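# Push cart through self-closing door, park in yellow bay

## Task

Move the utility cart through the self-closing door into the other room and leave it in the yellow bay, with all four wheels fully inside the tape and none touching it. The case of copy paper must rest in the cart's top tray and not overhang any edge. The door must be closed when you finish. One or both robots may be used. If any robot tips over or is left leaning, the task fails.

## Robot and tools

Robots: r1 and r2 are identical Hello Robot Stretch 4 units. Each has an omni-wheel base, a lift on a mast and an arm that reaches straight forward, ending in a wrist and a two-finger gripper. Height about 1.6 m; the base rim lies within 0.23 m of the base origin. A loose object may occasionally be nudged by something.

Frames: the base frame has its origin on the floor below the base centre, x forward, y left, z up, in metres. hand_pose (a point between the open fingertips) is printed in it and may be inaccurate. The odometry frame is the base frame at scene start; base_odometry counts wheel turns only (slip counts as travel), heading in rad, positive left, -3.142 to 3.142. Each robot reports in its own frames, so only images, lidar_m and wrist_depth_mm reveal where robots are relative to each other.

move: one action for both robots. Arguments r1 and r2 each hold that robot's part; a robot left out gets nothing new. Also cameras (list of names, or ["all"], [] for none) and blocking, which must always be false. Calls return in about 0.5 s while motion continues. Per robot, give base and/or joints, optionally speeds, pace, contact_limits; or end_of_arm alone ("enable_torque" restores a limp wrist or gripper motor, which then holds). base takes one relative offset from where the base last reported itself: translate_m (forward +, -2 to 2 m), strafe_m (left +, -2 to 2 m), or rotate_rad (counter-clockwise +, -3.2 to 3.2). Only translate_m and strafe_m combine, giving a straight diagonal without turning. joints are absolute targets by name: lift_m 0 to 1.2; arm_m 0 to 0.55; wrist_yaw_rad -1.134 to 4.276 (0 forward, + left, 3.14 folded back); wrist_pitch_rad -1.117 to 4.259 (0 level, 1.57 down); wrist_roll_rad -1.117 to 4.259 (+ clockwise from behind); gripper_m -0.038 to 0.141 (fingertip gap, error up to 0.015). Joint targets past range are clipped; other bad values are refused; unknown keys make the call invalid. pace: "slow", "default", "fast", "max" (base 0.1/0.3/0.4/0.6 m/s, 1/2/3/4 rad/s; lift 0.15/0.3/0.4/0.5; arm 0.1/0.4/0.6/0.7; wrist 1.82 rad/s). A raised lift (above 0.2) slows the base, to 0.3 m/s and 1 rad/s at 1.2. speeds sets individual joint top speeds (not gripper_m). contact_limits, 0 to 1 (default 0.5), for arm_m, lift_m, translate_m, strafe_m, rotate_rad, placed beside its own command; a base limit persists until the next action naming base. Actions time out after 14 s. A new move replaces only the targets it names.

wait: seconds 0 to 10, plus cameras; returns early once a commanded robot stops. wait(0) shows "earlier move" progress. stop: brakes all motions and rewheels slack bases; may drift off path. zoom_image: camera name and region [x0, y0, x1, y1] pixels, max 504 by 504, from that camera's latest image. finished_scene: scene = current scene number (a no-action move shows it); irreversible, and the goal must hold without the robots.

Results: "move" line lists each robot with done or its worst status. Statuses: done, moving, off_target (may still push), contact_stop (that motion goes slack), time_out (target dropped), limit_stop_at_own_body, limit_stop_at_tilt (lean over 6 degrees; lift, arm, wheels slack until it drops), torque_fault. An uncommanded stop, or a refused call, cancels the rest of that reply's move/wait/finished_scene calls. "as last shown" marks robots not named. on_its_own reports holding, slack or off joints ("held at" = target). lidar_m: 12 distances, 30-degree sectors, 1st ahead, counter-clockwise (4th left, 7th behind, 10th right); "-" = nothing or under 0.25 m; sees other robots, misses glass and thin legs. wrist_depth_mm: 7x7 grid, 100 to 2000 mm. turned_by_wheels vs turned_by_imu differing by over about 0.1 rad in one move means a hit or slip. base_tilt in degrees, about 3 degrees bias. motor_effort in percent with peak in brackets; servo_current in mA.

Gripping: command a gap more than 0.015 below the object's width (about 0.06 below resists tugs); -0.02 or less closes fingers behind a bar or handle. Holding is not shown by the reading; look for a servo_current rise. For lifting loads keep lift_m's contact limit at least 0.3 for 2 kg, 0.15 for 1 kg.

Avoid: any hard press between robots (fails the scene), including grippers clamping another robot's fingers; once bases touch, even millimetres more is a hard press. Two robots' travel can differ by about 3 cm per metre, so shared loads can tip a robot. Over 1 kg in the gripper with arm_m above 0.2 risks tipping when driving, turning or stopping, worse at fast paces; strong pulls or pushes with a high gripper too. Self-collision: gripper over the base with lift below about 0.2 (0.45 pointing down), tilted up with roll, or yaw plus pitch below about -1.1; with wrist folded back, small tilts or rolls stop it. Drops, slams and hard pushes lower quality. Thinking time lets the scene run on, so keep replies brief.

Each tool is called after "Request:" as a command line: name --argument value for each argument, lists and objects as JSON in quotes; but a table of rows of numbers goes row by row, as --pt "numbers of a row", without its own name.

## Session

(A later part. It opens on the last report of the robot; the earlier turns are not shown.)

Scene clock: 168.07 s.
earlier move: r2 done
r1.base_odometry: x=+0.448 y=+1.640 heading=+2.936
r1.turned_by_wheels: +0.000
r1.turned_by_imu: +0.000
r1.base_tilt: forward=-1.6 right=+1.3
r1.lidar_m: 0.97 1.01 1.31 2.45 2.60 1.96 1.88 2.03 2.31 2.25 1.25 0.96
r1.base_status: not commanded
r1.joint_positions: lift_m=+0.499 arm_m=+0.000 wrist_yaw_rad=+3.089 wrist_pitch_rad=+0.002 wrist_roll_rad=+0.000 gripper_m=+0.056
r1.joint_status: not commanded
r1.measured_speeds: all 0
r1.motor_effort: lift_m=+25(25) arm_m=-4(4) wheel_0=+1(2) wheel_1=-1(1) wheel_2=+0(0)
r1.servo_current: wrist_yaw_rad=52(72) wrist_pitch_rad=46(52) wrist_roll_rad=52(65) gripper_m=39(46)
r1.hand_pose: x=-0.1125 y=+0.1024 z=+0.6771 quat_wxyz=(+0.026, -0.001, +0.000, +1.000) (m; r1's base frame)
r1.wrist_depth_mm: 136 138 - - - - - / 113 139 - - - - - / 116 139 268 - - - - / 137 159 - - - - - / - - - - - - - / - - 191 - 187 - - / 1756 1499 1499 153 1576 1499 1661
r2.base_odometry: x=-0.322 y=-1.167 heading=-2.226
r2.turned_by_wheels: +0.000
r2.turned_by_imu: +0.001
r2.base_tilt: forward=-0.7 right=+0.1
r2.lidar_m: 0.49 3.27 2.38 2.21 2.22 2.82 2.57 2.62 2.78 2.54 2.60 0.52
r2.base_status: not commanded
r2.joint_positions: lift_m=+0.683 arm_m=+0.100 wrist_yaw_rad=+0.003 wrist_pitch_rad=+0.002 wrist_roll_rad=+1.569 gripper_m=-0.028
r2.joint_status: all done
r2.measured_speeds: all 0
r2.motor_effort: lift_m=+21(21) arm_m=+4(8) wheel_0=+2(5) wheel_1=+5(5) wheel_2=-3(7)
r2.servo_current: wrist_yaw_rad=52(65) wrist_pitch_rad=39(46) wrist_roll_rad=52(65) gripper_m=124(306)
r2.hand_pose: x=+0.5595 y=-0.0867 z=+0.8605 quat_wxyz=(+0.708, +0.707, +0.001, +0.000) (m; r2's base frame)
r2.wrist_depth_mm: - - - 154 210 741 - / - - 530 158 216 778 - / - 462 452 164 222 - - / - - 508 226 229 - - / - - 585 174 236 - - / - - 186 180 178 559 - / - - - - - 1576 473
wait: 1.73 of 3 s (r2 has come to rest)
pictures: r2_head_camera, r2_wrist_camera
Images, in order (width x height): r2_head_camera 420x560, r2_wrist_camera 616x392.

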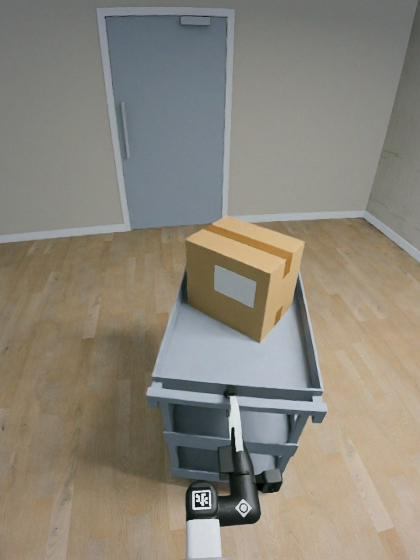

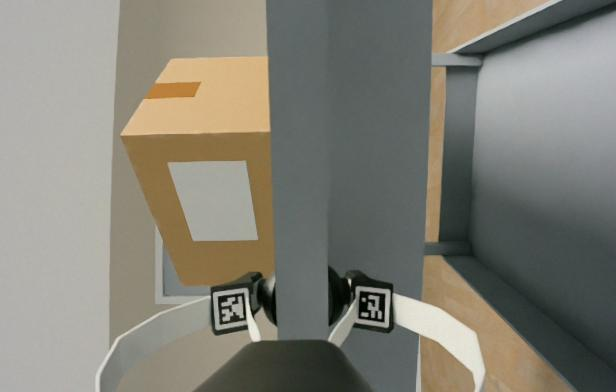

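Request:
move --blocking false --r2 '{"base":{"translate_m":-1.1},"pace":"slow","contact_limits":{"translate_m":0.8}}'

Request:
wait --seconds 10

Request:
wait --seconds 4 --cameras '["r2_head_camera","r2_head_left_camera","r2_wrist_camera"]'

Scene clock: 176.37 s.
move: r2 moving
r1: as last shown
r1.base_tilt: forward=-1.5 right=+1.3
r1.lidar_m: 0.96 1.02 1.32 2.46 2.59 1.94 1.89 2.03 2.31 2.23 1.25 0.96
r1.motor_effort: lift_m=+25(25) arm_m=-4(4) wheel_0=+1(1) wheel_1=-1(1) wheel_2=+0(0)
r1.servo_current: wrist_yaw_rad=46(52) wrist_pitch_rad=39(52) wrist_roll_rad=59(59) gripper_m=46(46)
r1.wrist_depth_mm: 136 138 - - - - - / 113 139 - - - - - / 117 139 271 - - - - / 137 159 - - - - - / - - - - - - - / - - 192 - 188 - - / 1661 1499 1537 153 1661 1464 1661
r2.base_odometry: x=-0.315 y=-1.158 heading=-2.226
r2.turned_by_wheels: +0.000
r2.turned_by_imu: +0.001
r2.base_tilt: forward=-0.7 right=+0.0
r2.lidar_m: 0.52 3.29 2.40 2.20 2.20 2.79 2.57 2.62 2.76 2.53 2.61 0.51
r2.base_status: translate_m moving
r2.joint_positions: lift_m=+0.683 arm_m=+0.100 wrist_yaw_rad=+0.003 wrist_pitch_rad=+0.002 wrist_roll_rad=+1.569 gripper_m=-0.028
r2.joint_status: not commanded
r2.measured_speeds: translate_m=-0.049 strafe_m=+0.000 rotate_rad=-0.002 lift_m=+0.000 arm_m=+0.000 wrist_yaw_rad=+0.000 wrist_pitch_rad=+0.000 wrist_roll_rad=+0.000
r2.motor_effort: lift_m=+21(21) arm_m=+2(4) wheel_0=-8(10) wheel_1=-9(9) wheel_2=+11(15)
r2.servo_current: wrist_yaw_rad=59(59) wrist_pitch_rad=39(46) wrist_roll_rad=39(59) gripper_m=130(137)
r2.contact_limits: translate_m 0.8
r2.hand_pose: x=+0.5595 y=-0.0867 z=+0.8605 quat_wxyz=(+0.708, +0.707, +0.001, +0.000) (m; r2's base frame)
r2.wrist_depth_mm: - - - 154 211 732 - / - - 530 158 216 759 - / - 459 455 164 221 - - / - - 504 226 229 842 - / - - 585 175 236 - - / - - 185 179 179 559 - / - - - - - 1661 473

Scene clock: 186.37 s.
earlier move: r2 moving
r1.base_odometry: x=+0.448 y=+1.640 heading=+2.936
r1.turned_by_wheels: +0.000
r1.turned_by_imu: -0.001
r1.base_tilt: forward=-1.6 right=+1.2
r1.lidar_m: 0.96 1.03 1.31 2.47 2.58 1.98 1.87 2.00 2.33 2.25 1.25 0.95
r1.base_status: not commanded
r1.joint_positions: lift_m=+0.499 arm_m=+0.000 wrist_yaw_rad=+3.089 wrist_pitch_rad=+0.002 wrist_roll_rad=+0.000 gripper_m=+0.056
r1.joint_status: not commanded
r1.measured_speeds: all 0
r1.motor_effort: lift_m=+25(25) arm_m=-4(4) wheel_0=+1(2) wheel_1=-1(2) wheel_2=+0(0)
r1.servo_current: wrist_yaw_rad=33(78) wrist_pitch_rad=46(52) wrist_roll_rad=39(72) gripper_m=33(52)
r1.hand_pose: x=-0.1125 y=+0.1024 z=+0.6771 quat_wxyz=(+0.026, -0.001, +0.000, +1.000) (m; r1's base frame)
r1.wrist_depth_mm: 137 138 - - - - - / 113 139 - - - - - / 116 140 270 - - - - / 137 160 - - - - - / - - - - - - - / - - 192 - 187 - - / 1708 1464 1537 153 1618 1464 1661
r2.base_odometry: x=+0.287 y=-0.375 heading=-2.226
r2.turned_by_wheels: +0.000
r2.turned_by_imu: +0.005
r2.base_tilt: forward=-0.7 right=+0.0
r2.lidar_m: 0.45 0.51 2.25 2.04 2.11 1.72 1.58 1.59 2.06 2.66 2.70 0.53
r2.base_status: translate_m moving
r2.joint_positions: lift_m=+0.683 arm_m=+0.100 wrist_yaw_rad=+0.003 wrist_pitch_rad=+0.002 wrist_roll_rad=+1.569 gripper_m=-0.029
r2.joint_status: not commanded
r2.measured_speeds: translate_m=-0.099 strafe_m=+0.001 rotate_rad=+0.001 lift_m=+0.000 arm_m=+0.000 wrist_yaw_rad=+0.000 wrist_pitch_rad=+0.000 wrist_roll_rad=+0.000
r2.motor_effort: lift_m=+21(21) arm_m=-3(4) wheel_0=+2(10) wheel_1=-4(9) wheel_2=+11(15)
r2.servo_current: wrist_yaw_rad=59(65) wrist_pitch_rad=39(52) wrist_roll_rad=39(65) gripper_m=111(137)
r2.contact_limits: translate_m 0.8
r2.hand_pose: x=+0.5595 y=-0.0867 z=+0.8605 quat_wxyz=(+0.708, +0.707, +0.001, +0.000) (m; r2's base frame)
r2.wrist_depth_mm: - - - 190 253 1618 1160 / - - - 186 246 1708 517 / - - - 181 242 768 - / - - 473 178 237 842 - / - - 484 175 234 - - / - - 185 171 179 - - / - - 569 - 225 - -
wait: 10.00 s; no rest

Scene clock: 188.17 s.
earlier move: r2 done
r1.base_odometry: x=+0.448 y=+1.640 heading=+2.936
r1.turned_by_wheels: +0.000
r1.turned_by_imu: +0.000
r1.base_tilt: forward=-1.6 right=+1.2
r1.lidar_m: 0.96 1.00 1.33 2.46 2.58 1.95 1.86 2.01 2.31 2.25 1.23 0.98
r1.base_status: not commanded
r1.joint_positions: lift_m=+0.499 arm_m=+0.000 wrist_yaw_rad=+3.089 wrist_pitch_rad=+0.002 wrist_roll_rad=+0.000 gripper_m=+0.056
r1.joint_status: not commanded
r1.measured_speeds: all 0
r1.motor_effort: lift_m=+25(25) arm_m=-4(4) wheel_0=+1(2) wheel_1=-1(2) wheel_2=+0(0)
r1.servo_current: wrist_yaw_rad=59(78) wrist_pitch_rad=46(52) wrist_roll_rad=46(72) gripper_m=39(52)
r1.hand_pose: x=-0.1125 y=+0.1024 z=+0.6771 quat_wxyz=(+0.026, -0.001, +0.000, +1.000) (m; r1's base frame)
r1.wrist_depth_mm: 137 139 - - - - - / 113 139 - - - - - / 116 139 271 - - - - / 137 160 - - - - - / - - - - - - - / - - 192 - 187 - - / 1708 1537 1537 153 1576 1499 1708
r2.base_odometry: x=+0.348 y=-0.295 heading=-2.226
r2.turned_by_wheels: +0.000
r2.turned_by_imu: +0.000
r2.base_tilt: forward=-0.7 right=+0.1
r2.lidar_m: 0.45 0.47 2.23 2.03 2.08 1.63 1.50 1.49 1.91 2.67 2.71 0.53
r2.base_status: done
r2.joint_positions: lift_m=+0.683 arm_m=+0.100 wrist_yaw_rad=+0.003 wrist_pitch_rad=+0.002 wrist_roll_rad=+1.569 gripper_m=-0.029
r2.joint_status: not commanded
r2.measured_speeds: all 0
r2.motor_effort: lift_m=+21(21) arm_m=-3(4) wheel_0=-3(10) wheel_1=-4(9) wheel_2=+7(15)
r2.servo_current: wrist_yaw_rad=39(65) wrist_pitch_rad=39(52) wrist_roll_rad=39(65) gripper_m=98(137)
r2.contact_limits: translate_m 0.8
r2.hand_pose: x=+0.5595 y=-0.0867 z=+0.8603 quat_wxyz=(+0.708, +0.707, +0.002, +0.000) (m; r2's base frame)
r2.wrist_depth_mm: - - - 193 259 1576 1160 / - - - 189 253 1661 517 / - - - 183 246 809 - / - - 504 179 238 854 - / - - 473 174 233 820 - / - - 186 169 179 - - / - - 539 - 224 - -
wait: 1.80 of 4 s (r2 has come to rest)
pictures: r2_head_camera, r2_head_left_camera, r2_wrist_camera
Images, in order (width x height): r2_head_camera 420x560, r2_head_left_camera 420x672, r2_wrist_camera 616x392.

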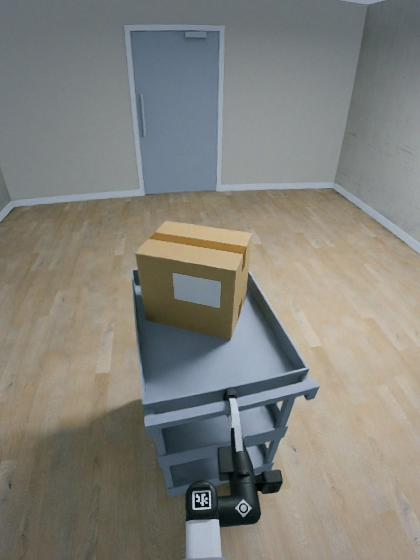

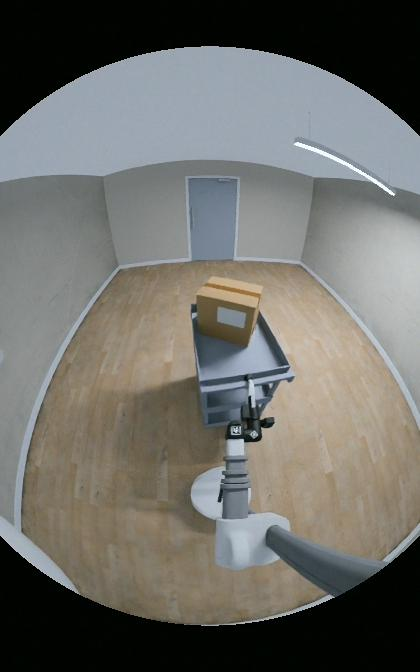

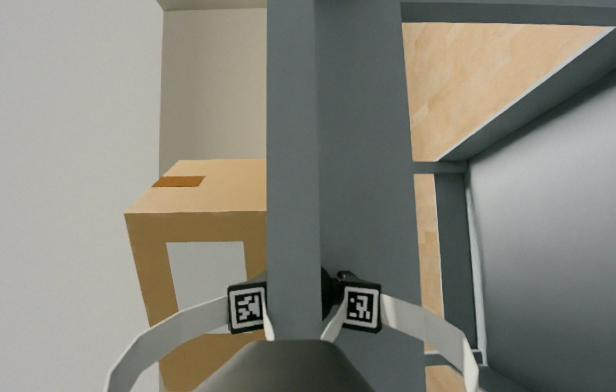

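Request:
move --blocking false --r1 '{"base":{"rotate_rad":-3.142}}'

Request:
wait --seconds 4

Request:
move --blocking false --r1 '{"base":{"translate_m":-0.5},"joints":{"wrist_yaw_rad":0,"gripper_m":0.0}}'

Request:
wait --seconds 5 --cameras '["r1_head_camera","r1_head_left_camera","r1_head_right_camera"]'

Scene clock: 203.17 s.
move: r1 moving
r1.base_odometry: x=+0.448 y=+1.640 heading=+2.684
r1.turned_by_wheels: -0.252
r1.turned_by_imu: -0.253
r1.base_tilt: forward=-1.6 right=+1.2
r1.lidar_m: 0.96 0.97 1.06 1.99 2.47 2.15 1.87 1.91 2.27 2.21 1.72 1.01
r1.base_status: rotate_rad moving
r1.joint_positions: lift_m=+0.499 arm_m=+0.000 wrist_yaw_rad=+3.089 wrist_pitch_rad=+0.002 wrist_roll_rad=+0.000 gripper_m=+0.056
r1.joint_status: not commanded
r1.measured_speeds: translate_m=+0.000 strafe_m=-0.001 rotate_rad=-0.974 lift_m=+0.000 arm_m=+0.000 wrist_yaw_rad=+0.000 wrist_pitch_rad=+0.000 wrist_roll_rad=+0.000
r1.motor_effort: lift_m=+25(25) arm_m=-4(4) wheel_0=+7(8) wheel_1=+7(8) wheel_2=+7(7)
r1.servo_current: wrist_yaw_rad=59(65) wrist_pitch_rad=39(46) wrist_roll_rad=52(59) gripper_m=52(52)
r1.hand_pose: x=-0.1125 y=+0.1024 z=+0.6771 quat_wxyz=(+0.026, -0.001, +0.000, +1.000) (m; r1's base frame)
r1.wrist_depth_mm: 137 138 - - - - - / 113 139 - - - - - / 117 140 271 - - - - / 137 159 - - - - - / - - - - - - - / - - 191 - 187 - - / 1576 1430 1499 154 1618 1537 1661
r2: as last shown
r2.lidar_m: 0.47 0.47 2.25 2.05 2.12 1.61 1.47 1.51 1.93 2.66 2.70 0.55
r2.motor_effort: lift_m=+21(21) arm_m=-3(4) wheel_0=-3(3) wheel_1=-4(4) wheel_2=+7(7)
r2.servo_current: wrist_yaw_rad=59(59) wrist_pitch_rad=39(46) wrist_roll_rad=46(59) gripper_m=91(104)
r2.contact_limits: translate_m 0.8
r2.wrist_depth_mm: - - - 194 259 1576 1138 / - - - 188 253 1661 517 / - - - 183 245 809 - / - - 508 180 239 842 - / - - 477 175 233 820 - / - - 186 170 179 - - / - - 539 - 223 - -

Scene clock: 205.53 s.
earlier move: r1 done
r1.base_odometry: x=+0.448 y=+1.640 heading=-0.206
r1.turned_by_wheels: -2.890
r1.turned_by_imu: -2.905
r1.base_tilt: forward=-1.5 right=+1.3
r1.lidar_m: 1.89 1.98 2.28 2.22 1.21 0.96 0.96 1.02 1.37 2.49 2.57 1.93
r1.base_status: done
r1.joint_positions: lift_m=+0.500 arm_m=+0.000 wrist_yaw_rad=+3.089 wrist_pitch_rad=+0.002 wrist_roll_rad=+0.000 gripper_m=+0.056
r1.joint_status: not commanded
r1.measured_speeds: all 0
r1.motor_effort: lift_m=+24(25) arm_m=-4(5) wheel_0=+1(11) wheel_1=+1(9) wheel_2=+0(8)
r1.servo_current: wrist_yaw_rad=46(72) wrist_pitch_rad=46(46) wrist_roll_rad=46(65) gripper_m=39(52)
r1.hand_pose: x=-0.1125 y=+0.1024 z=+0.6771 quat_wxyz=(+0.026, -0.001, +0.000, +1.000) (m; r1's base frame)
r1.wrist_depth_mm: 136 139 - - 1098 - - / 113 139 - - 1098 - - / 118 140 229 - 1078 - - / 137 162 - - 1118 - - / 1060 - - - 1098 - - / 1078 - 191 - 187 - - / - 140 - 136 - - -
r2.base_odometry: x=+0.348 y=-0.295 heading=-2.226
r2.turned_by_wheels: +0.000
r2.turned_by_imu: +0.000
r2.base_tilt: forward=-0.7 right=+0.1
r2.lidar_m: 0.45 0.45 2.27 2.05 2.10 1.62 1.46 1.50 1.93 2.65 2.71 0.52
r2.base_status: not commanded
r2.joint_positions: lift_m=+0.683 arm_m=+0.100 wrist_yaw_rad=+0.003 wrist_pitch_rad=+0.002 wrist_roll_rad=+1.569 gripper_m=-0.029
r2.joint_status: not commanded
r2.measured_speeds: all 0
r2.motor_effort: lift_m=+21(21) arm_m=-3(4) wheel_0=-3(4) wheel_1=-3(4) wheel_2=+7(7)
r2.servo_current: wrist_yaw_rad=39(59) wrist_pitch_rad=46(52) wrist_roll_rad=46(65) gripper_m=104(111)
r2.contact_limits: translate_m 0.8
r2.hand_pose: x=+0.5595 y=-0.0867 z=+0.8603 quat_wxyz=(+0.708, +0.707, +0.002, +0.000) (m; r2's base frame)
r2.wrist_depth_mm: - - - 194 260 1537 1138 / - - - 189 252 1661 521 / - - - 183 245 809 - / - - 504 180 239 842 - / - - 477 174 233 820 - / - - 186 169 180 - - / - - 539 - 224 - -
wait: 2.37 of 4 s (r1 has come to rest)

Scene clock: 206.03 s.
move: r1 moving
r1.base_odometry: x=+0.418 y=+1.646 heading=-0.206
r1.turned_by_wheels: +0.000
r1.turned_by_imu: -0.001
r1.base_tilt: forward=-1.6 right=+1.3
r1.lidar_m: 1.91 2.03 2.29 2.23 1.17 0.95 0.93 0.98 1.30 2.48 2.60 1.94
r1.base_status: translate_m moving
r1.joint_positions: lift_m=+0.500 arm_m=+0.000 wrist_yaw_rad=+2.503 wrist_pitch_rad=+0.002 wrist_roll_rad=+0.000 gripper_m=+0.037
r1.joint_status: wrist_yaw_rad moving; gripper_m moving
r1.measured_speeds: translate_m=-0.122 strafe_m=+0.000 rotate_rad=+0.004 lift_m=+0.000 arm_m=+0.000 wrist_yaw_rad=-1.820 wrist_pitch_rad=+0.000 wrist_roll_rad=+0.000
r1.motor_effort: lift_m=+25(25) arm_m=-4(4) wheel_0=-6(8) wheel_1=-6(6) wheel_2=+10(10)
r1.servo_current: wrist_yaw_rad=46(104) wrist_pitch_rad=39(46) wrist_roll_rad=46(72) gripper_m=104(104)
r1.hand_pose: x=-0.0084 y=+0.2422 z=+0.6771 quat_wxyz=(+0.314, -0.001, +0.000, +0.949) (m; r1's base frame)
r1.wrist_depth_mm: - 1042 1078 - - - - / - 1042 1098 - - - 1921 / - - 1078 - - - 1983 / - - 1078 - - - 1983 / - - 1078 - - - 1983 / - - 190 - 186 - 1863 / - 143 182 138 165 - 1661
r2: as last shown
r2.lidar_m: 0.47 0.49 2.28 2.03 2.11 1.61 1.47 1.51 1.92 2.66 2.71 0.53
r2.motor_effort: lift_m=+21(21) arm_m=-3(4) wheel_0=-3(3) wheel_1=-4(4) wheel_2=+7(7)
r2.servo_current: wrist_yaw_rad=59(59) wrist_pitch_rad=39(46) wrist_roll_rad=46(59) gripper_m=98(104)
r2.contact_limits: translate_m 0.8
r2.wrist_depth_mm: - - - 193 260 1537 1138 / - - - 189 253 1661 517 / - - - 183 246 820 - / - - 504 179 238 831 - / - - 480 174 233 809 - / - - 186 169 179 - - / - - 544 - 223 - -

Scene clock: 208.70 s.
earlier move: r1 done
r1.base_odometry: x=-0.041 y=+1.742 heading=-0.206
r1.turned_by_wheels: +0.000
r1.turned_by_imu: +0.000
r1.base_tilt: forward=-1.6 right=+1.3
r1.lidar_m: 2.38 2.51 2.31 1.37 0.57 0.49 0.45 0.51 0.73 1.96 2.60 2.45
r1.base_status: done
r1.joint_positions: lift_m=+0.500 arm_m=+0.000 wrist_yaw_rad=+0.003 wrist_pitch_rad=+0.002 wrist_roll_rad=+0.000 gripper_m=+0.001
r1.joint_status: all done
r1.measured_speeds: all 0
r1.motor_effort: lift_m=+24(25) arm_m=-4(4) wheel_0=-2(8) wheel_1=-1(8) wheel_2=-1(10)
r1.servo_current: wrist_yaw_rad=26(111) wrist_pitch_rad=39(52) wrist_roll_rad=59(72) gripper_m=46(124)
r1.hand_pose: x=+0.4596 y=-0.0866 z=+0.6772 quat_wxyz=(+1.000, +0.000, +0.001, +0.001) (m; r1's base frame)
r1.wrist_depth_mm: - - - - - - - / - - - - - - - / - - - - - - - / - - - - - - - / - - - - - - - / - - - 203 - - - / 1618 1661 188 183 145 1618 1661
r2.base_odometry: x=+0.348 y=-0.295 heading=-2.226
r2.turned_by_wheels: +0.000
r2.turned_by_imu: +0.000
r2.base_tilt: forward=-0.7 right=+0.0
r2.lidar_m: 0.46 0.48 2.27 2.06 2.12 1.62 1.48 1.51 1.92 2.67 2.72 0.53
r2.base_status: not commanded
r2.joint_positions: lift_m=+0.683 arm_m=+0.100 wrist_yaw_rad=+0.003 wrist_pitch_rad=+0.002 wrist_roll_rad=+1.569 gripper_m=-0.029
r2.joint_status: not commanded
r2.measured_speeds: all 0
r2.motor_effort: lift_m=+21(21) arm_m=-4(4) wheel_0=-3(4) wheel_1=-4(4) wheel_2=+7(7)
r2.servo_current: wrist_yaw_rad=39(65) wrist_pitch_rad=39(46) wrist_roll_rad=59(59) gripper_m=98(111)
r2.contact_limits: translate_m 0.8
r2.hand_pose: x=+0.5595 y=-0.0867 z=+0.8603 quat_wxyz=(+0.708, +0.707, +0.002, +0.000) (m; r2's base frame)
r2.wrist_depth_mm: - - - 193 260 1537 1160 / - - - 189 253 1708 521 / - - - 183 245 809 - / - - 504 180 239 842 - / - - 477 174 234 831 - / - - 186 169 180 - - / - - 539 - 223 - -
wait: 2.67 of 5 s (r1 has come to rest)
pictures: r1_head_camera, r1_head_left_camera, r1_head_right_camera
Images, in order (width x height): r1_head_camera 420x560, r1_head_left_camera 420x672, r1_head_right_camera 420x672.

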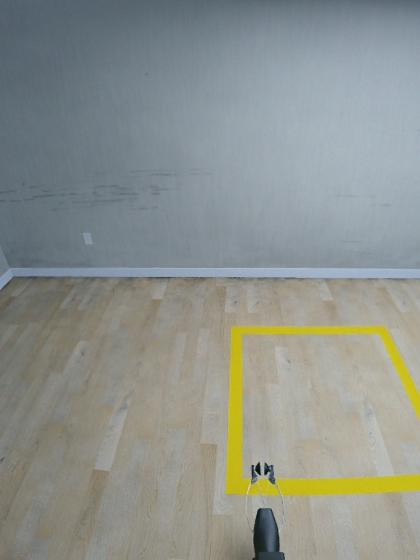

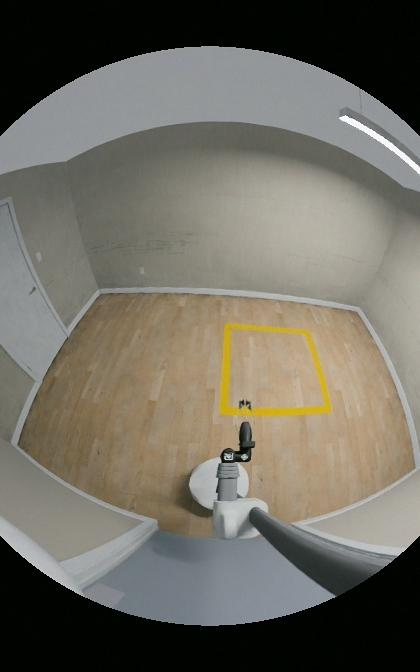

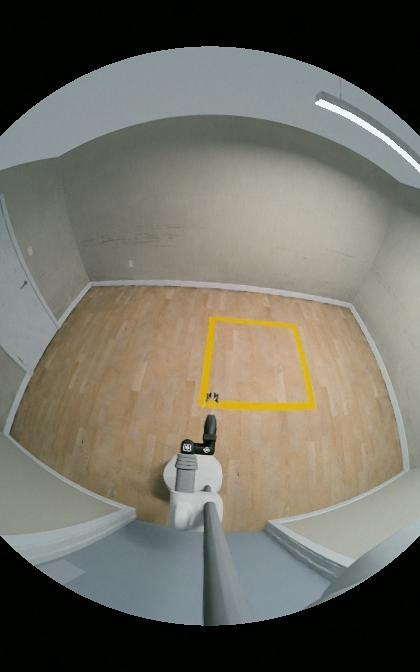

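Request:
move --blocking false --r1 '{"base":{"translate_m":-1.0},"joints":{"arm_m":0.3},"contact_limits":{"translate_m":0.8},"speeds":{"arm_m":0.1},"pace":"slow"}'

Request:
wait --seconds 6 --cameras '["r1_head_left_camera","r2_head_left_camera"]'

Request:
wait --seconds 7 --cameras '["r1_head_left_camera","r2_head_left_camera"]'

Scene clock: 214.53 s.
move: r1 moving
r1.base_odometry: x=-0.053 y=+1.745 heading=-0.207
r1.turned_by_wheels: +0.000
r1.turned_by_imu: -0.001
r1.base_tilt: forward=-1.6 right=+1.2
r1.lidar_m: 2.39 2.52 2.32 1.33 0.53 0.47 0.45 0.49 0.72 1.92 2.58 2.44
r1.base_status: translate_m moving
r1.joint_positions: lift_m=+0.500 arm_m=+0.038 wrist_yaw_rad=+0.003 wrist_pitch_rad=+0.002 wrist_roll_rad=+0.000 gripper_m=+0.001
r1.joint_status: arm_m moving
r1.measured_speeds: translate_m=-0.048 strafe_m=+0.000 rotate_rad=+0.000 lift_m=+0.000 arm_m=+0.100 wrist_yaw_rad=+0.000 wrist_pitch_rad=+0.000 wrist_roll_rad=+0.000
r1.motor_effort: lift_m=+24(24) arm_m=+3(7) wheel_0=-5(6) wheel_1=-4(5) wheel_2=+5(6)
r1.servo_current: wrist_yaw_rad=65(65) wrist_pitch_rad=46(52) wrist_roll_rad=52(65) gripper_m=46(52)
r1.contact_limits: translate_m 0.8
r1.hand_pose: x=+0.4972 y=-0.0866 z=+0.6772 quat_wxyz=(+1.000, +0.000, +0.001, +0.001) (m; r1's base frame)
r1.wrist_depth_mm: - - - - - - - / - - - - - - - / - - - - - - - / - - - - - - - / - - - - - - - / - - - 202 - - - / 1708 1537 187 182 145 1618 1661
r2: as last shown
r2.base_tilt: forward=-0.6 right=+0.0
r2.lidar_m: 0.47 0.48 2.23 2.03 2.12 1.63 1.49 1.50 1.91 2.66 2.71 0.54
r2.motor_effort: lift_m=+21(21) arm_m=-3(4) wheel_0=-3(3) wheel_1=-4(4) wheel_2=+7(7)
r2.servo_current: wrist_yaw_rad=52(65) wrist_pitch_rad=39(46) wrist_roll_rad=59(59) gripper_m=98(104)
r2.contact_limits: translate_m 0.8
r2.wrist_depth_mm: - - - 193 258 1537 1182 / - - - 189 252 1618 521 / - - - 183 245 809 - / - - 508 179 237 842 - / - - 477 175 233 831 - / - - 187 169 180 - - / - - 539 - 222 - -

Scene clock: 220.53 s.
earlier move: r1 moving
r1.base_odometry: x=-0.628 y=+1.865 heading=-0.206
r1.turned_by_wheels: +0.001
r1.turned_by_imu: -0.058
r1.base_tilt: forward=-1.5 right=+1.3
r1.lidar_m: 2.96 3.05 0.42 0.40 2.35 0.28 0.25 - 0.25 0.29 0.62 3.09
r1.base_status: translate_m moving
r1.joint_positions: lift_m=+0.500 arm_m=+0.300 wrist_yaw_rad=+0.003 wrist_pitch_rad=+0.002 wrist_roll_rad=+0.000 gripper_m=+0.001
r1.joint_status: all done
r1.measured_speeds: translate_m=-0.100 strafe_m=+0.000 rotate_rad=+0.018 lift_m=+0.000 arm_m=+0.000 wrist_yaw_rad=+0.000 wrist_pitch_rad=+0.000 wrist_roll_rad=+0.000
r1.motor_effort: lift_m=+23(24) arm_m=+4(8) wheel_0=-6(18) wheel_1=-12(22) wheel_2=+22(24)
r1.servo_current: wrist_yaw_rad=52(72) wrist_pitch_rad=39(52) wrist_roll_rad=52(72) gripper_m=46(59)
r1.contact_limits: translate_m 0.8
r1.hand_pose: x=+0.7594 y=-0.0867 z=+0.6773 quat_wxyz=(+1.000, +0.000, +0.001, +0.001) (m; r1's base frame)
r1.wrist_depth_mm: - - - - - - - / - - - - - - - / - - - - - - - / - - - - - - - / - - - - - - - / - - - 203 - - - / 1756 1661 187 183 156 1576 1661
r2.base_odometry: x=+0.348 y=-0.295 heading=-2.226
r2.turned_by_wheels: +0.000
r2.turned_by_imu: +0.001
r2.base_tilt: forward=-0.7 right=+0.1
r2.lidar_m: 0.45 0.46 2.26 2.05 2.12 1.61 1.47 1.51 1.94 2.68 2.72 0.51
r2.base_status: not commanded
r2.joint_positions: lift_m=+0.683 arm_m=+0.100 wrist_yaw_rad=+0.003 wrist_pitch_rad=+0.002 wrist_roll_rad=+1.569 gripper_m=-0.029
r2.joint_status: not commanded
r2.measured_speeds: all 0
r2.motor_effort: lift_m=+21(21) arm_m=-3(4) wheel_0=-3(4) wheel_1=-3(4) wheel_2=+7(7)
r2.servo_current: wrist_yaw_rad=59(65) wrist_pitch_rad=39(52) wrist_roll_rad=46(65) gripper_m=104(111)
r2.contact_limits: translate_m 0.8
r2.hand_pose: x=+0.5595 y=-0.0867 z=+0.8603 quat_wxyz=(+0.708, +0.707, +0.002, +0.000) (m; r2's base frame)
r2.wrist_depth_mm: - - - 194 259 1537 1138 / - - - 189 252 1661 521 / - - - 183 246 820 - / - - 500 179 238 842 - / - - 480 174 233 820 - / - - 186 170 180 - - / - - 544 - 224 - -
wait: 6.00 s; no rest
pictures: r1_head_left_camera, r2_head_left_camera
Images, in order (width x height): r1_head_left_camera 420x672, r2_head_left_camera 420x672.

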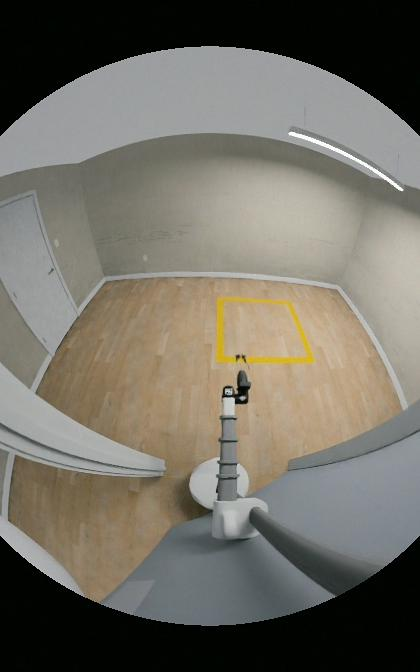

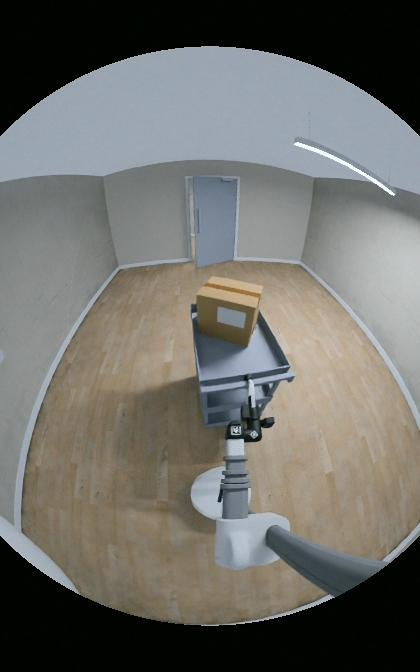

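Scene clock: 225.30 s.
earlier move: r1 done
r1.base_odometry: x=-1.020 y=+1.947 heading=-0.206
r1.turned_by_wheels: +0.000
r1.turned_by_imu: -0.005
r1.base_tilt: forward=-1.6 right=+1.3
r1.lidar_m: 3.36 0.56 0.59 1.60 2.36 3.19 0.26 0.25 - 0.25 0.30 3.46
r1.base_status: done
r1.joint_positions: lift_m=+0.500 arm_m=+0.300 wrist_yaw_rad=+0.003 wrist_pitch_rad=+0.002 wrist_roll_rad=+0.000 gripper_m=+0.001
r1.joint_status: all done
r1.measured_speeds: all 0
r1.motor_effort: lift_m=+23(24) arm_m=+4(8) wheel_0=+1(18) wheel_1=-8(22) wheel_2=+11(24)
r1.servo_current: wrist_yaw_rad=52(78) wrist_pitch_rad=39(52) wrist_roll_rad=39(72) gripper_m=46(59)
r1.contact_limits: translate_m 0.8
r1.hand_pose: x=+0.7594 y=-0.0867 z=+0.6773 quat_wxyz=(+1.000, +0.000, +0.001, +0.001) (m; r1's base frame)
r1.wrist_depth_mm: - - - - - - - / - - - - - - - / - - - - - - - / - - - - - - - / - - - - - - - / - - - 202 - - - / 1708 1576 187 183 145 1537 1618
r2.base_odometry: x=+0.348 y=-0.295 heading=-2.226
r2.turned_by_wheels: +0.000
r2.turned_by_imu: +0.001
r2.base_tilt: forward=-0.6 right=+0.1
r2.lidar_m: 0.47 0.46 2.24 2.04 2.12 1.60 1.49 1.51 1.93 2.69 2.72 0.54
r2.base_status: not commanded
r2.joint_positions: lift_m=+0.683 arm_m=+0.100 wrist_yaw_rad=+0.003 wrist_pitch_rad=+0.002 wrist_roll_rad=+1.569 gripper_m=-0.029
r2.joint_status: not commanded
r2.measured_speeds: all 0
r2.motor_effort: lift_m=+21(21) arm_m=-3(4) wheel_0=-3(4) wheel_1=-4(4) wheel_2=+7(7)
r2.servo_current: wrist_yaw_rad=39(65) wrist_pitch_rad=33(52) wrist_roll_rad=39(65) gripper_m=104(111)
r2.contact_limits: translate_m 0.8
r2.hand_pose: x=+0.5595 y=-0.0867 z=+0.8603 quat_wxyz=(+0.708, +0.707, +0.002, +0.000) (m; r2's base frame)
r2.wrist_depth_mm: - - - 193 258 1576 1160 / - - - 189 252 1708 517 / - - - 183 246 820 - / - - 500 180 237 831 - / - - 480 174 234 820 - / - - 186 169 179 - - / - - 535 - 224 - -
wait: 4.77 of 7 s (r1 has come to rest)
pictures: r1_head_left_camera, r2_head_left_camera
Images, in order (width x height): r1_head_left_camera 420x672, r2_head_left_camera 420x672.

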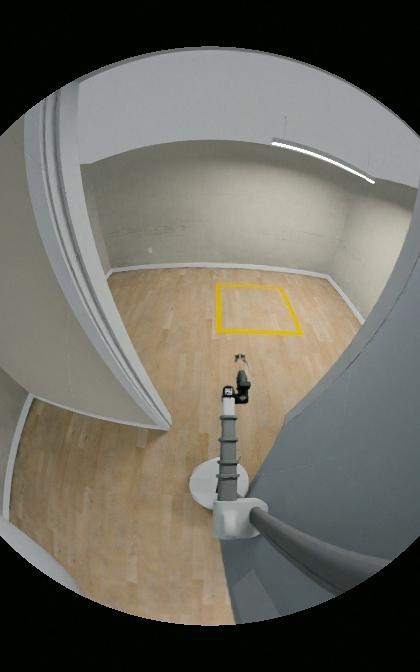

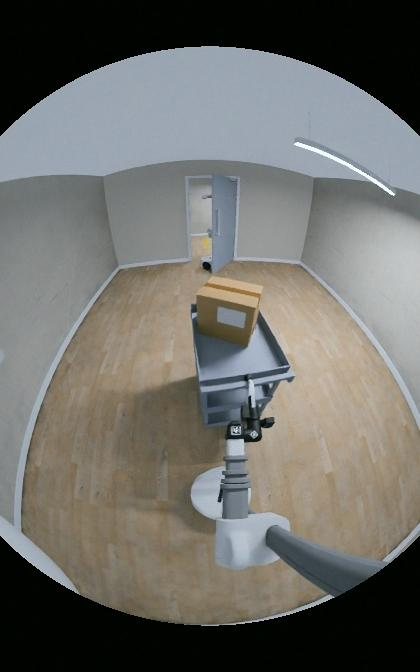

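Request:
move --blocking false --r1 '{"base":{"translate_m":-0.4},"contact_limits":{"translate_m":0.8},"pace":"slow"}'

Request:
wait --seconds 6 --cameras '["r1_head_left_camera","r2_head_left_camera","r1_head_right_camera"]'

Scene clock: 231.23 s.
move: r1 moving
r1.base_odometry: x=-1.032 y=+1.950 heading=-0.206
r1.turned_by_wheels: +0.000
r1.turned_by_imu: +0.000
r1.base_tilt: forward=-1.6 right=+1.3
r1.lidar_m: 3.38 0.60 0.60 1.66 2.36 3.17 0.27 0.25 - 0.25 0.31 3.44
r1.base_status: translate_m moving
r1.joint_positions: lift_m=+0.500 arm_m=+0.300 wrist_yaw_rad=+0.003 wrist_pitch_rad=+0.002 wrist_roll_rad=+0.000 gripper_m=+0.001
r1.joint_status: not commanded
r1.measured_speeds: translate_m=-0.048 strafe_m=+0.000 rotate_rad=+0.001 lift_m=+0.000 arm_m=+0.000 wrist_yaw_rad=+0.000 wrist_pitch_rad=+0.000 wrist_roll_rad=+0.000
r1.motor_effort: lift_m=+22(23) arm_m=+4(4) wheel_0=-2(3) wheel_1=-11(12) wheel_2=+14(15)
r1.servo_current: wrist_yaw_rad=39(65) wrist_pitch_rad=39(46) wrist_roll_rad=59(59) gripper_m=52(52)
r1.contact_limits: translate_m 0.8
r1.hand_pose: x=+0.7594 y=-0.0867 z=+0.6773 quat_wxyz=(+1.000, +0.000, +0.001, +0.001) (m; r1's base frame)
r1.wrist_depth_mm: - - - - - - - / - - - - - - - / - - - - - - - / - - - - - - - / - - - - - - - / - - - 203 - - - / 1661 1618 188 183 145 1576 1618
r2: as last shown
r2.turned_by_imu: +0.000
r2.lidar_m: 0.48 0.47 2.23 2.03 2.11 1.64 1.46 1.49 1.93 2.67 2.71 0.53
r2.motor_effort: lift_m=+21(21) arm_m=-4(4) wheel_0=-3(3) wheel_1=-3(4) wheel_2=+7(7)
r2.servo_current: wrist_yaw_rad=52(52) wrist_pitch_rad=33(46) wrist_roll_rad=39(59) gripper_m=104(104)
r2.contact_limits: translate_m 0.8
r2.wrist_depth_mm: - - - 193 259 1576 1160 / - - - 189 252 1661 525 / - - - 183 246 820 - / - - 508 180 238 831 - / - - 477 174 234 831 - / - - 186 169 180 - - / - - 539 - 223 - -

Scene clock: 236.00 s.
earlier move: r1 done
r1.base_odometry: x=-1.411 y=+2.029 heading=-0.206
r1.turned_by_wheels: +0.000
r1.turned_by_imu: +0.000
r1.base_tilt: forward=-1.6 right=+1.3
r1.lidar_m: 3.76 0.91 1.15 2.25 2.34 3.19 2.29 5.17 - 0.25 0.25 0.50
r1.base_status: done
r1.joint_positions: lift_m=+0.500 arm_m=+0.300 wrist_yaw_rad=+0.003 wrist_pitch_rad=+0.002 wrist_roll_rad=+0.000 gripper_m=+0.001
r1.joint_status: not commanded
r1.measured_speeds: all 0
r1.motor_effort: lift_m=+23(23) arm_m=+4(4) wheel_0=+0(5) wheel_1=-7(13) wheel_2=+6(18)
r1.servo_current: wrist_yaw_rad=46(72) wrist_pitch_rad=39(52) wrist_roll_rad=52(72) gripper_m=46(59)
r1.contact_limits: translate_m 0.8
r1.hand_pose: x=+0.7594 y=-0.0867 z=+0.6773 quat_wxyz=(+1.000, +0.000, +0.001, +0.001) (m; r1's base frame)
r1.wrist_depth_mm: - - - - - - - / - - - - - - - / - - - - - - - / - - - - - - - / - - - - - - - / - - - 204 - - - / 1708 1661 187 164 145 1499 1661
r2.base_odometry: x=+0.348 y=-0.295 heading=-2.226
r2.turned_by_wheels: +0.000
r2.turned_by_imu: +0.001
r2.base_tilt: forward=-0.7 right=+0.0
r2.lidar_m: 0.45 0.47 2.26 2.01 2.11 1.63 1.47 1.50 1.90 2.65 2.71 0.53
r2.base_status: not commanded
r2.joint_positions: lift_m=+0.683 arm_m=+0.100 wrist_yaw_rad=+0.003 wrist_pitch_rad=+0.002 wrist_roll_rad=+1.569 gripper_m=-0.029
r2.joint_status: not commanded
r2.measured_speeds: all 0
r2.motor_effort: lift_m=+21(21) arm_m=-3(4) wheel_0=-3(4) wheel_1=-4(4) wheel_2=+7(7)
r2.servo_current: wrist_yaw_rad=46(59) wrist_pitch_rad=33(46) wrist_roll_rad=39(65) gripper_m=98(111)
r2.contact_limits: translate_m 0.8
r2.hand_pose: x=+0.5595 y=-0.0867 z=+0.8603 quat_wxyz=(+0.708, +0.707, +0.002, +0.000) (m; r2's base frame)
r2.wrist_depth_mm: - - - 194 260 1537 1160 / - - - 189 253 1661 512 / - - - 183 245 809 - / - - 504 179 238 842 - / - - 477 174 232 820 - / - - 186 169 180 - - / - - 544 - 224 - -
wait: 4.77 of 6 s (r1 has come to rest)
pictures: r1_head_left_camera, r1_head_right_camera, r2_head_left_camera
Images, in order (width x height): r1_head_left_camera 420x672, r1_head_right_camera 420x672, r2_head_left_camera 420x672.

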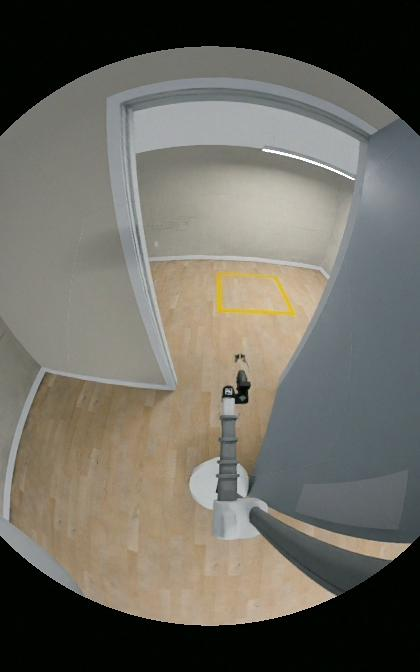

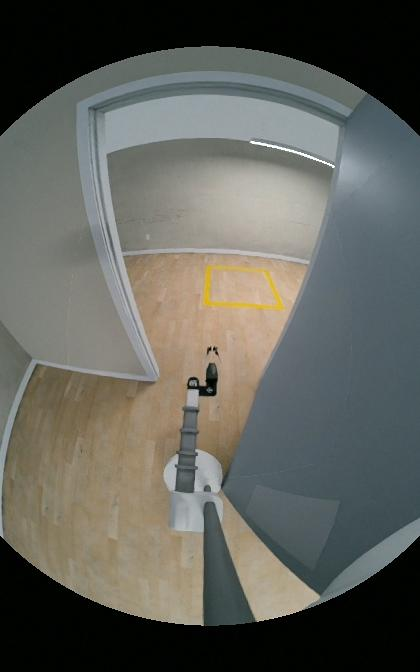

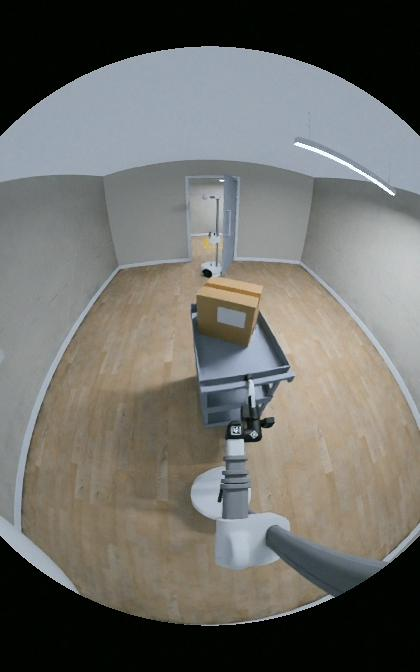

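Request:
move --blocking false --r1 '{"base":{"translate_m":-0.38},"contact_limits":{"translate_m":0.8},"pace":"slow"}'

Request:
wait --seconds 6 --cameras '["r1_head_left_camera","r2_head_left_camera","r1_head_right_camera"]'

Scene clock: 242.80 s.
move: r1 moving
r1.base_odometry: x=-1.423 y=+2.032 heading=-0.207
r1.turned_by_wheels: +0.000
r1.turned_by_imu: -0.001
r1.base_tilt: forward=-1.6 right=+1.2
r1.lidar_m: 3.77 0.89 1.18 2.25 2.34 3.18 2.29 4.64 - 0.25 0.25 0.48
r1.base_status: translate_m moving
r1.joint_positions: lift_m=+0.500 arm_m=+0.300 wrist_yaw_rad=+0.003 wrist_pitch_rad=+0.002 wrist_roll_rad=+0.000 gripper_m=+0.001
r1.joint_status: not commanded
r1.measured_speeds: translate_m=-0.049 strafe_m=+0.000 rotate_rad=+0.001 lift_m=+0.000 arm_m=+0.000 wrist_yaw_rad=+0.000 wrist_pitch_rad=+0.000 wrist_roll_rad=+0.000
r1.motor_effort: lift_m=+23(23) arm_m=+4(5) wheel_0=-2(4) wheel_1=-10(10) wheel_2=+8(11)
r1.servo_current: wrist_yaw_rad=46(72) wrist_pitch_rad=39(46) wrist_roll_rad=59(65) gripper_m=39(52)
r1.contact_limits: translate_m 0.8
r1.hand_pose: x=+0.7594 y=-0.0867 z=+0.6773 quat_wxyz=(+1.000, +0.000, +0.001, +0.001) (m; r1's base frame)
r1.wrist_depth_mm: - - - - - - - / - - - - - - - / - - - - - - - / - - - - - - - / - - - - - - - / - - - 204 - - - / 1661 1576 187 163 145 1618 1618
r2: as last shown
r2.turned_by_imu: +0.000
r2.base_tilt: forward=-0.7 right=+0.1
r2.lidar_m: 0.47 0.47 2.25 2.05 2.11 1.63 1.48 1.52 1.92 2.67 2.71 0.56
r2.motor_effort: lift_m=+21(21) arm_m=-3(4) wheel_0=-3(3) wheel_1=-3(4) wheel_2=+7(7)
r2.servo_current: wrist_yaw_rad=46(52) wrist_pitch_rad=39(46) wrist_roll_rad=52(59) gripper_m=98(104)
r2.contact_limits: translate_m 0.8
r2.wrist_depth_mm: - - - 193 259 1537 1138 / - - - 189 253 1661 517 / - - - 183 245 820 - / - - 504 180 239 831 - / - - 477 175 233 831 - / - - 186 169 180 - - / - - 539 - 223 - -

Scene clock: 247.37 s.
earlier move: r1 done
r1.base_odometry: x=-1.782 y=+2.107 heading=-0.205
r1.turned_by_wheels: +0.002
r1.turned_by_imu: +0.037
r1.base_tilt: forward=-1.6 right=+1.3
r1.lidar_m: 0.30 1.27 1.72 2.24 2.36 3.26 1.91 3.43 2.57 2.47 1.67 0.35
r1.base_status: done
r1.joint_positions: lift_m=+0.500 arm_m=+0.300 wrist_yaw_rad=+0.003 wrist_pitch_rad=+0.002 wrist_roll_rad=+0.000 gripper_m=+0.001
r1.joint_status: not commanded
r1.measured_speeds: all 0
r1.motor_effort: lift_m=+22(23) arm_m=-4(5) wheel_0=+5(16) wheel_1=-2(11) wheel_2=+13(22)
r1.servo_current: wrist_yaw_rad=33(78) wrist_pitch_rad=39(52) wrist_roll_rad=59(78) gripper_m=46(59)
r1.contact_limits: translate_m 0.8
r1.hand_pose: x=+0.7596 y=-0.0865 z=+0.6773 quat_wxyz=(+1.000, +0.000, +0.001, +0.002) (m; r1's base frame)
r1.wrist_depth_mm: - - - - - - - / 732 - - - - - - / 723 - - - - - - / 707 - - - - - - / 723 - - - - - - / 723 - - 203 - - - / - 1499 187 164 145 1537 1576
r2.base_odometry: x=+0.348 y=-0.295 heading=-2.226
r2.turned_by_wheels: +0.000
r2.turned_by_imu: +0.001
r2.base_tilt: forward=-0.7 right=+0.1
r2.lidar_m: 0.45 0.47 2.25 2.04 2.11 1.61 1.49 1.52 1.92 2.67 2.69 0.53
r2.base_status: not commanded
r2.joint_positions: lift_m=+0.683 arm_m=+0.100 wrist_yaw_rad=+0.003 wrist_pitch_rad=+0.002 wrist_roll_rad=+1.569 gripper_m=-0.029
r2.joint_status: not commanded
r2.measured_speeds: all 0
r2.motor_effort: lift_m=+21(21) arm_m=-3(4) wheel_0=-3(3) wheel_1=-4(4) wheel_2=+7(7)
r2.servo_current: wrist_yaw_rad=46(65) wrist_pitch_rad=39(46) wrist_roll_rad=46(65) gripper_m=98(111)
r2.contact_limits: translate_m 0.8
r2.hand_pose: x=+0.5595 y=-0.0867 z=+0.8603 quat_wxyz=(+0.708, +0.707, +0.002, +0.000) (m; r2's base frame)
r2.wrist_depth_mm: - - - 193 259 1537 1138 / - - - 189 252 1661 517 / - - - 183 245 809 - / - - 504 180 239 842 - / - - 477 175 233 820 - / - - 186 169 180 - - / - - 535 - 223 - -
wait: 4.57 of 6 s (r1 has come to rest)
pictures: r1_head_left_camera, r1_head_right_camera, r2_head_left_camera
Images, in order (width x height): r1_head_left_camera 420x672, r1_head_right_camera 420x672, r2_head_left_camera 420x672.

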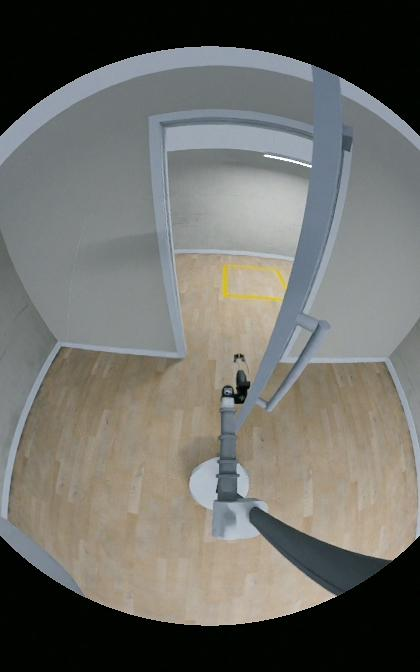

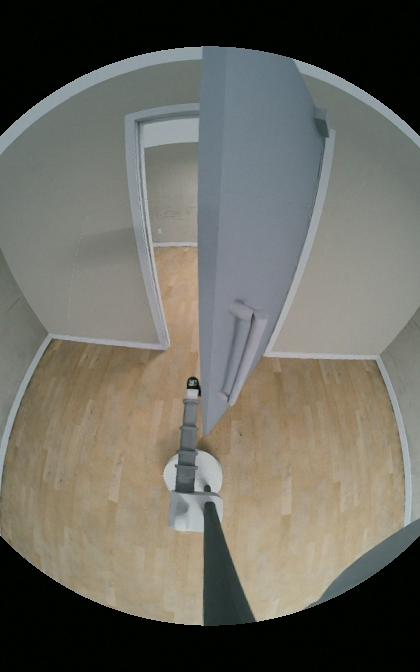

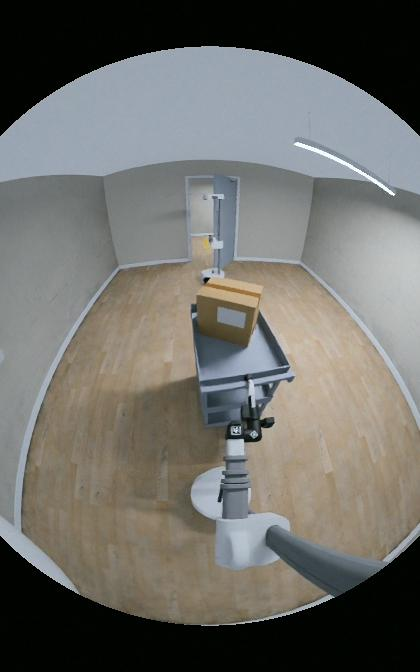

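Request:
move --blocking false --r1 '{"base":{"translate_m":-0.16,"strafe_m":-0.35},"joints":{"arm_m":0.4},"contact_limits":{"translate_m":0.8,"strafe_m":0.8},"pace":"slow"}'

Request:
wait --seconds 6 --cameras '["r1_head_left_camera","r2_head_left_camera","r1_head_right_camera"]'

r1: "contact_limits": translate_m and strafe_m are given together and make one move, which takes one limit: state it under one of them only
Scene clock: 252.57 s.
r1.base_odometry: x=-1.782 y=+2.107 heading=-0.205
r1.turned_by_wheels: +0.000
r1.turned_by_imu: +0.000
r1.base_tilt: forward=-1.5 right=+1.3
r1.lidar_m: 0.34 1.23 1.74 2.25 2.37 3.25 1.94 3.43 2.53 2.47 1.65 0.38
r1.base_status: done
r1.joint_positions: lift_m=+0.500 arm_m=+0.300 wrist_yaw_rad=+0.003 wrist_pitch_rad=+0.002 wrist_roll_rad=+0.000 gripper_m=+0.001
r1.joint_status: not commanded
r1.measured_speeds: all 0
r1.motor_effort: lift_m=+22(23) arm_m=-4(5) wheel_0=+4(16) wheel_1=-2(11) wheel_2=+13(22)
r1.servo_current: wrist_yaw_rad=33(78) wrist_pitch_rad=46(52) wrist_roll_rad=46(78) gripper_m=52(59)
r1.contact_limits: translate_m 0.8
r1.hand_pose: x=+0.7596 y=-0.0865 z=+0.6773 quat_wxyz=(+1.000, +0.000, +0.001, +0.002) (m; r1's base frame)
r1.wrist_depth_mm: - - - - - - - / 723 - - - - - - / 715 - - - - - - / 723 - - - - - - / 707 - - - - - - / 723 - - 204 - - - / - 1499 187 164 145 1576 1576
r2.base_odometry: x=+0.348 y=-0.295 heading=-2.226
r2.turned_by_wheels: +0.000
r2.turned_by_imu: +0.000
r2.base_tilt: forward=-0.6 right=+0.1
r2.lidar_m: 0.43 0.49 2.26 2.03 2.10 1.63 1.49 1.52 1.92 2.67 2.74 0.53
r2.base_status: not commanded
r2.joint_positions: lift_m=+0.683 arm_m=+0.100 wrist_yaw_rad=+0.003 wrist_pitch_rad=+0.002 wrist_roll_rad=+1.569 gripper_m=-0.029
r2.joint_status: not commanded
r2.measured_speeds: all 0
r2.motor_effort: lift_m=+21(21) arm_m=-4(4) wheel_0=-3(3) wheel_1=-4(4) wheel_2=+7(7)
r2.servo_current: wrist_yaw_rad=46(65) wrist_pitch_rad=39(46) wrist_roll_rad=33(65) gripper_m=104(111)
r2.contact_limits: translate_m 0.8
r2.hand_pose: x=+0.5595 y=-0.0867 z=+0.8603 quat_wxyz=(+0.708, +0.707, +0.002, +0.000) (m; r2's base frame)
r2.wrist_depth_mm: - - - 193 259 1537 1138 / - - - 189 253 1661 512 / - - - 183 246 809 - / - - 508 179 239 842 - / - - 480 175 232 831 - / - - 186 169 180 - - / - - 539 - 222 - -
pictures: none

not run: a call was refused earlier in this reply.

Request:
move --blocking false --r1 '{"base":{"translate_m":-0.16,"strafe_m":-0.35},"joints":{"arm_m":0.4},"contact_limits":{"translate_m":0.8},"pace":"slow"}'

Request:
wait --seconds 6 --cameras '["r1_head_left_camera","r2_head_left_camera","r1_head_right_camera"]'

Scene clock: 257.97 s.
move: r1 moving
r1.base_odometry: x=-1.790 y=+2.097 heading=-0.203
r1.turned_by_wheels: +0.002
r1.turned_by_imu: +0.002
r1.base_tilt: forward=-1.6 right=+1.2
r1.lidar_m: 0.31 1.26 1.72 2.26 2.35 3.26 1.92 3.42 2.52 2.48 1.65 0.36
r1.base_status: translate_m moving; strafe_m moving
r1.joint_positions: lift_m=+0.500 arm_m=+0.313 wrist_yaw_rad=+0.003 wrist_pitch_rad=+0.002 wrist_roll_rad=+0.000 gripper_m=+0.001
r1.joint_status: arm_m moving
r1.measured_speeds: translate_m=-0.020 strafe_m=-0.044 rotate_rad=+0.001 lift_m=+0.000 arm_m=+0.049 wrist_yaw_rad=+0.000 wrist_pitch_rad=+0.000 wrist_roll_rad=+0.000
r1.motor_effort: lift_m=+22(22) arm_m=+3(6) wheel_0=+18(19) wheel_1=-6(6) wheel_2=+15(16)
r1.servo_current: wrist_yaw_rad=33(59) wrist_pitch_rad=46(52) wrist_roll_rad=52(52) gripper_m=46(52)
r1.contact_limits: translate_m 0.8
r1.hand_pose: x=+0.7722 y=-0.0865 z=+0.6773 quat_wxyz=(+1.000, +0.000, +0.001, +0.002) (m; r1's base frame)
r1.wrist_depth_mm: - - - - - - - / 707 - - - - - - / 732 - - - - - - / 715 - - - - - - / 723 - - - - - - / 707 - - 204 - - - / 732 1576 188 164 145 1618 1499
r2.base_odometry: x=+0.348 y=-0.295 heading=-2.226
r2.turned_by_wheels: +0.000
r2.turned_by_imu: +0.000
r2.base_tilt: forward=-0.7 right=+0.0
r2.lidar_m: 0.45 0.50 2.26 2.04 2.10 1.63 1.49 1.52 1.90 2.67 2.71 0.53
r2.base_status: not commanded
r2.joint_positions: lift_m=+0.683 arm_m=+0.100 wrist_yaw_rad=+0.003 wrist_pitch_rad=+0.002 wrist_roll_rad=+1.569 gripper_m=-0.029
r2.joint_status: not commanded
r2.measured_speeds: all 0
r2.motor_effort: lift_m=+21(21) arm_m=-3(4) wheel_0=-3(3) wheel_1=-4(4) wheel_2=+7(7)
r2.servo_current: wrist_yaw_rad=33(59) wrist_pitch_rad=39(46) wrist_roll_rad=52(52) gripper_m=98(104)
r2.contact_limits: translate_m 0.8
r2.hand_pose: x=+0.5595 y=-0.0867 z=+0.8603 quat_wxyz=(+0.708, +0.707, +0.002, +0.000) (m; r2's base frame)
r2.wrist_depth_mm: - - - 193 260 1537 1182 / - - - 189 252 1708 521 / - - - 183 246 809 - / - - 504 179 238 842 - / - - 480 174 233 820 - / - - 186 169 180 - - / - - 539 - 224 - -

Scene clock: 262.60 s.
earlier move: r1 done
r1.base_odometry: x=-2.009 y=+1.797 heading=-0.203
r1.turned_by_wheels: +0.000
r1.turned_by_imu: +0.003
r1.base_tilt: forward=-1.6 right=+1.2
r1.lidar_m: 0.32 1.51 1.97 2.59 2.74 1.84 1.79 2.98 2.22 2.12 1.87 0.35
r1.base_status: done
r1.joint_positions: lift_m=+0.500 arm_m=+0.400 wrist_yaw_rad=+0.003 wrist_pitch_rad=+0.002 wrist_roll_rad=+0.000 gripper_m=+0.001
r1.joint_status: all done
r1.measured_speeds: all 0
r1.motor_effort: lift_m=+22(22) arm_m=-4(9) wheel_0=+13(24) wheel_1=+1(6) wheel_2=+12(21)
r1.servo_current: wrist_yaw_rad=59(78) wrist_pitch_rad=46(52) wrist_roll_rad=59(65) gripper_m=46(59)
r1.contact_limits: translate_m 0.8
r1.hand_pose: x=+0.8596 y=-0.0866 z=+0.6773 quat_wxyz=(+1.000, +0.000, +0.001, +0.001) (m; r1's base frame)
r1.wrist_depth_mm: - - - - - 150 - / - - - - - 154 - / - - - - - 158 - / - - - - - 160 - / - - - - - 141 - / - - - 204 300 143 - / 1708 1618 188 183 156 125 -
r2.base_odometry: x=+0.348 y=-0.295 heading=-2.226
r2.turned_by_wheels: +0.000
r2.turned_by_imu: +0.001
r2.base_tilt: forward=-0.6 right=+0.1
r2.lidar_m: 0.46 0.47 2.27 2.05 2.10 1.63 1.46 1.51 1.89 2.69 2.71 0.55
r2.base_status: not commanded
r2.joint_positions: lift_m=+0.683 arm_m=+0.100 wrist_yaw_rad=+0.003 wrist_pitch_rad=+0.002 wrist_roll_rad=+1.569 gripper_m=-0.029
r2.joint_status: not commanded
r2.measured_speeds: all 0
r2.motor_effort: lift_m=+21(21) arm_m=-3(4) wheel_0=-3(4) wheel_1=-4(4) wheel_2=+7(7)
r2.servo_current: wrist_yaw_rad=59(65) wrist_pitch_rad=39(46) wrist_roll_rad=39(65) gripper_m=91(104)
r2.contact_limits: translate_m 0.8
r2.hand_pose: x=+0.5595 y=-0.0867 z=+0.8603 quat_wxyz=(+0.708, +0.707, +0.002, +0.000) (m; r2's base frame)
r2.wrist_depth_mm: - - - 193 259 1537 1138 / - - - 189 253 1708 521 / - - - 182 245 809 - / - - 504 179 238 842 - / - - 477 175 233 820 - / - - 186 170 180 - - / - - 544 - 224 - -
wait: 4.63 of 6 s (r1 has come to rest)
pictures: r1_head_left_camera, r1_head_right_camera, r2_head_left_camera
Images, in order (width x height): r1_head_left_camera 420x672, r1_head_right_camera 420x672, r2_head_left_camera 420x672.

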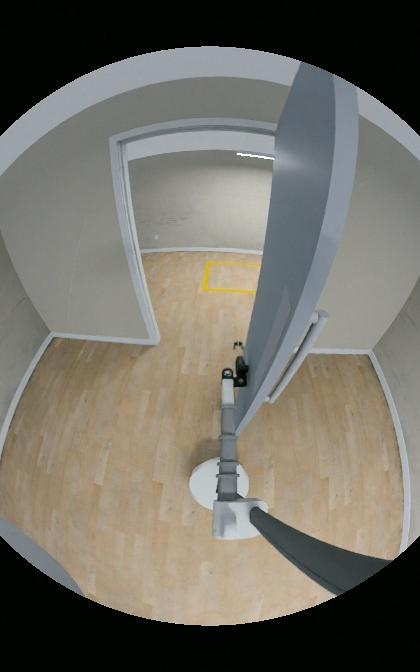

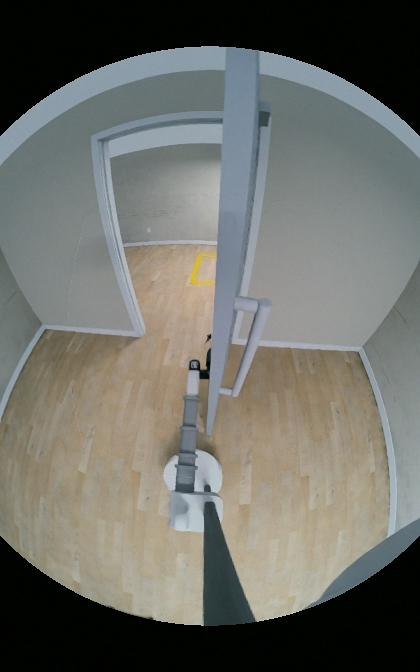

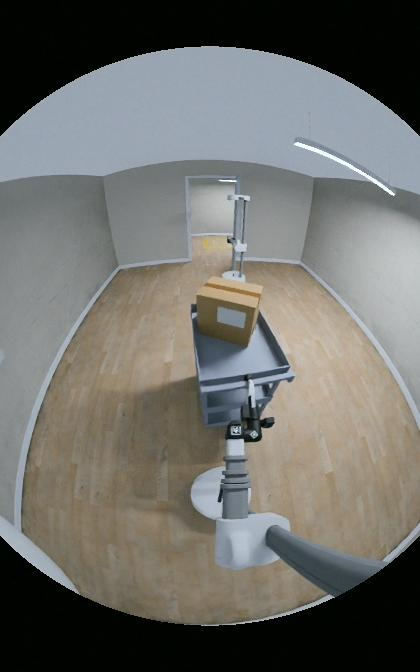

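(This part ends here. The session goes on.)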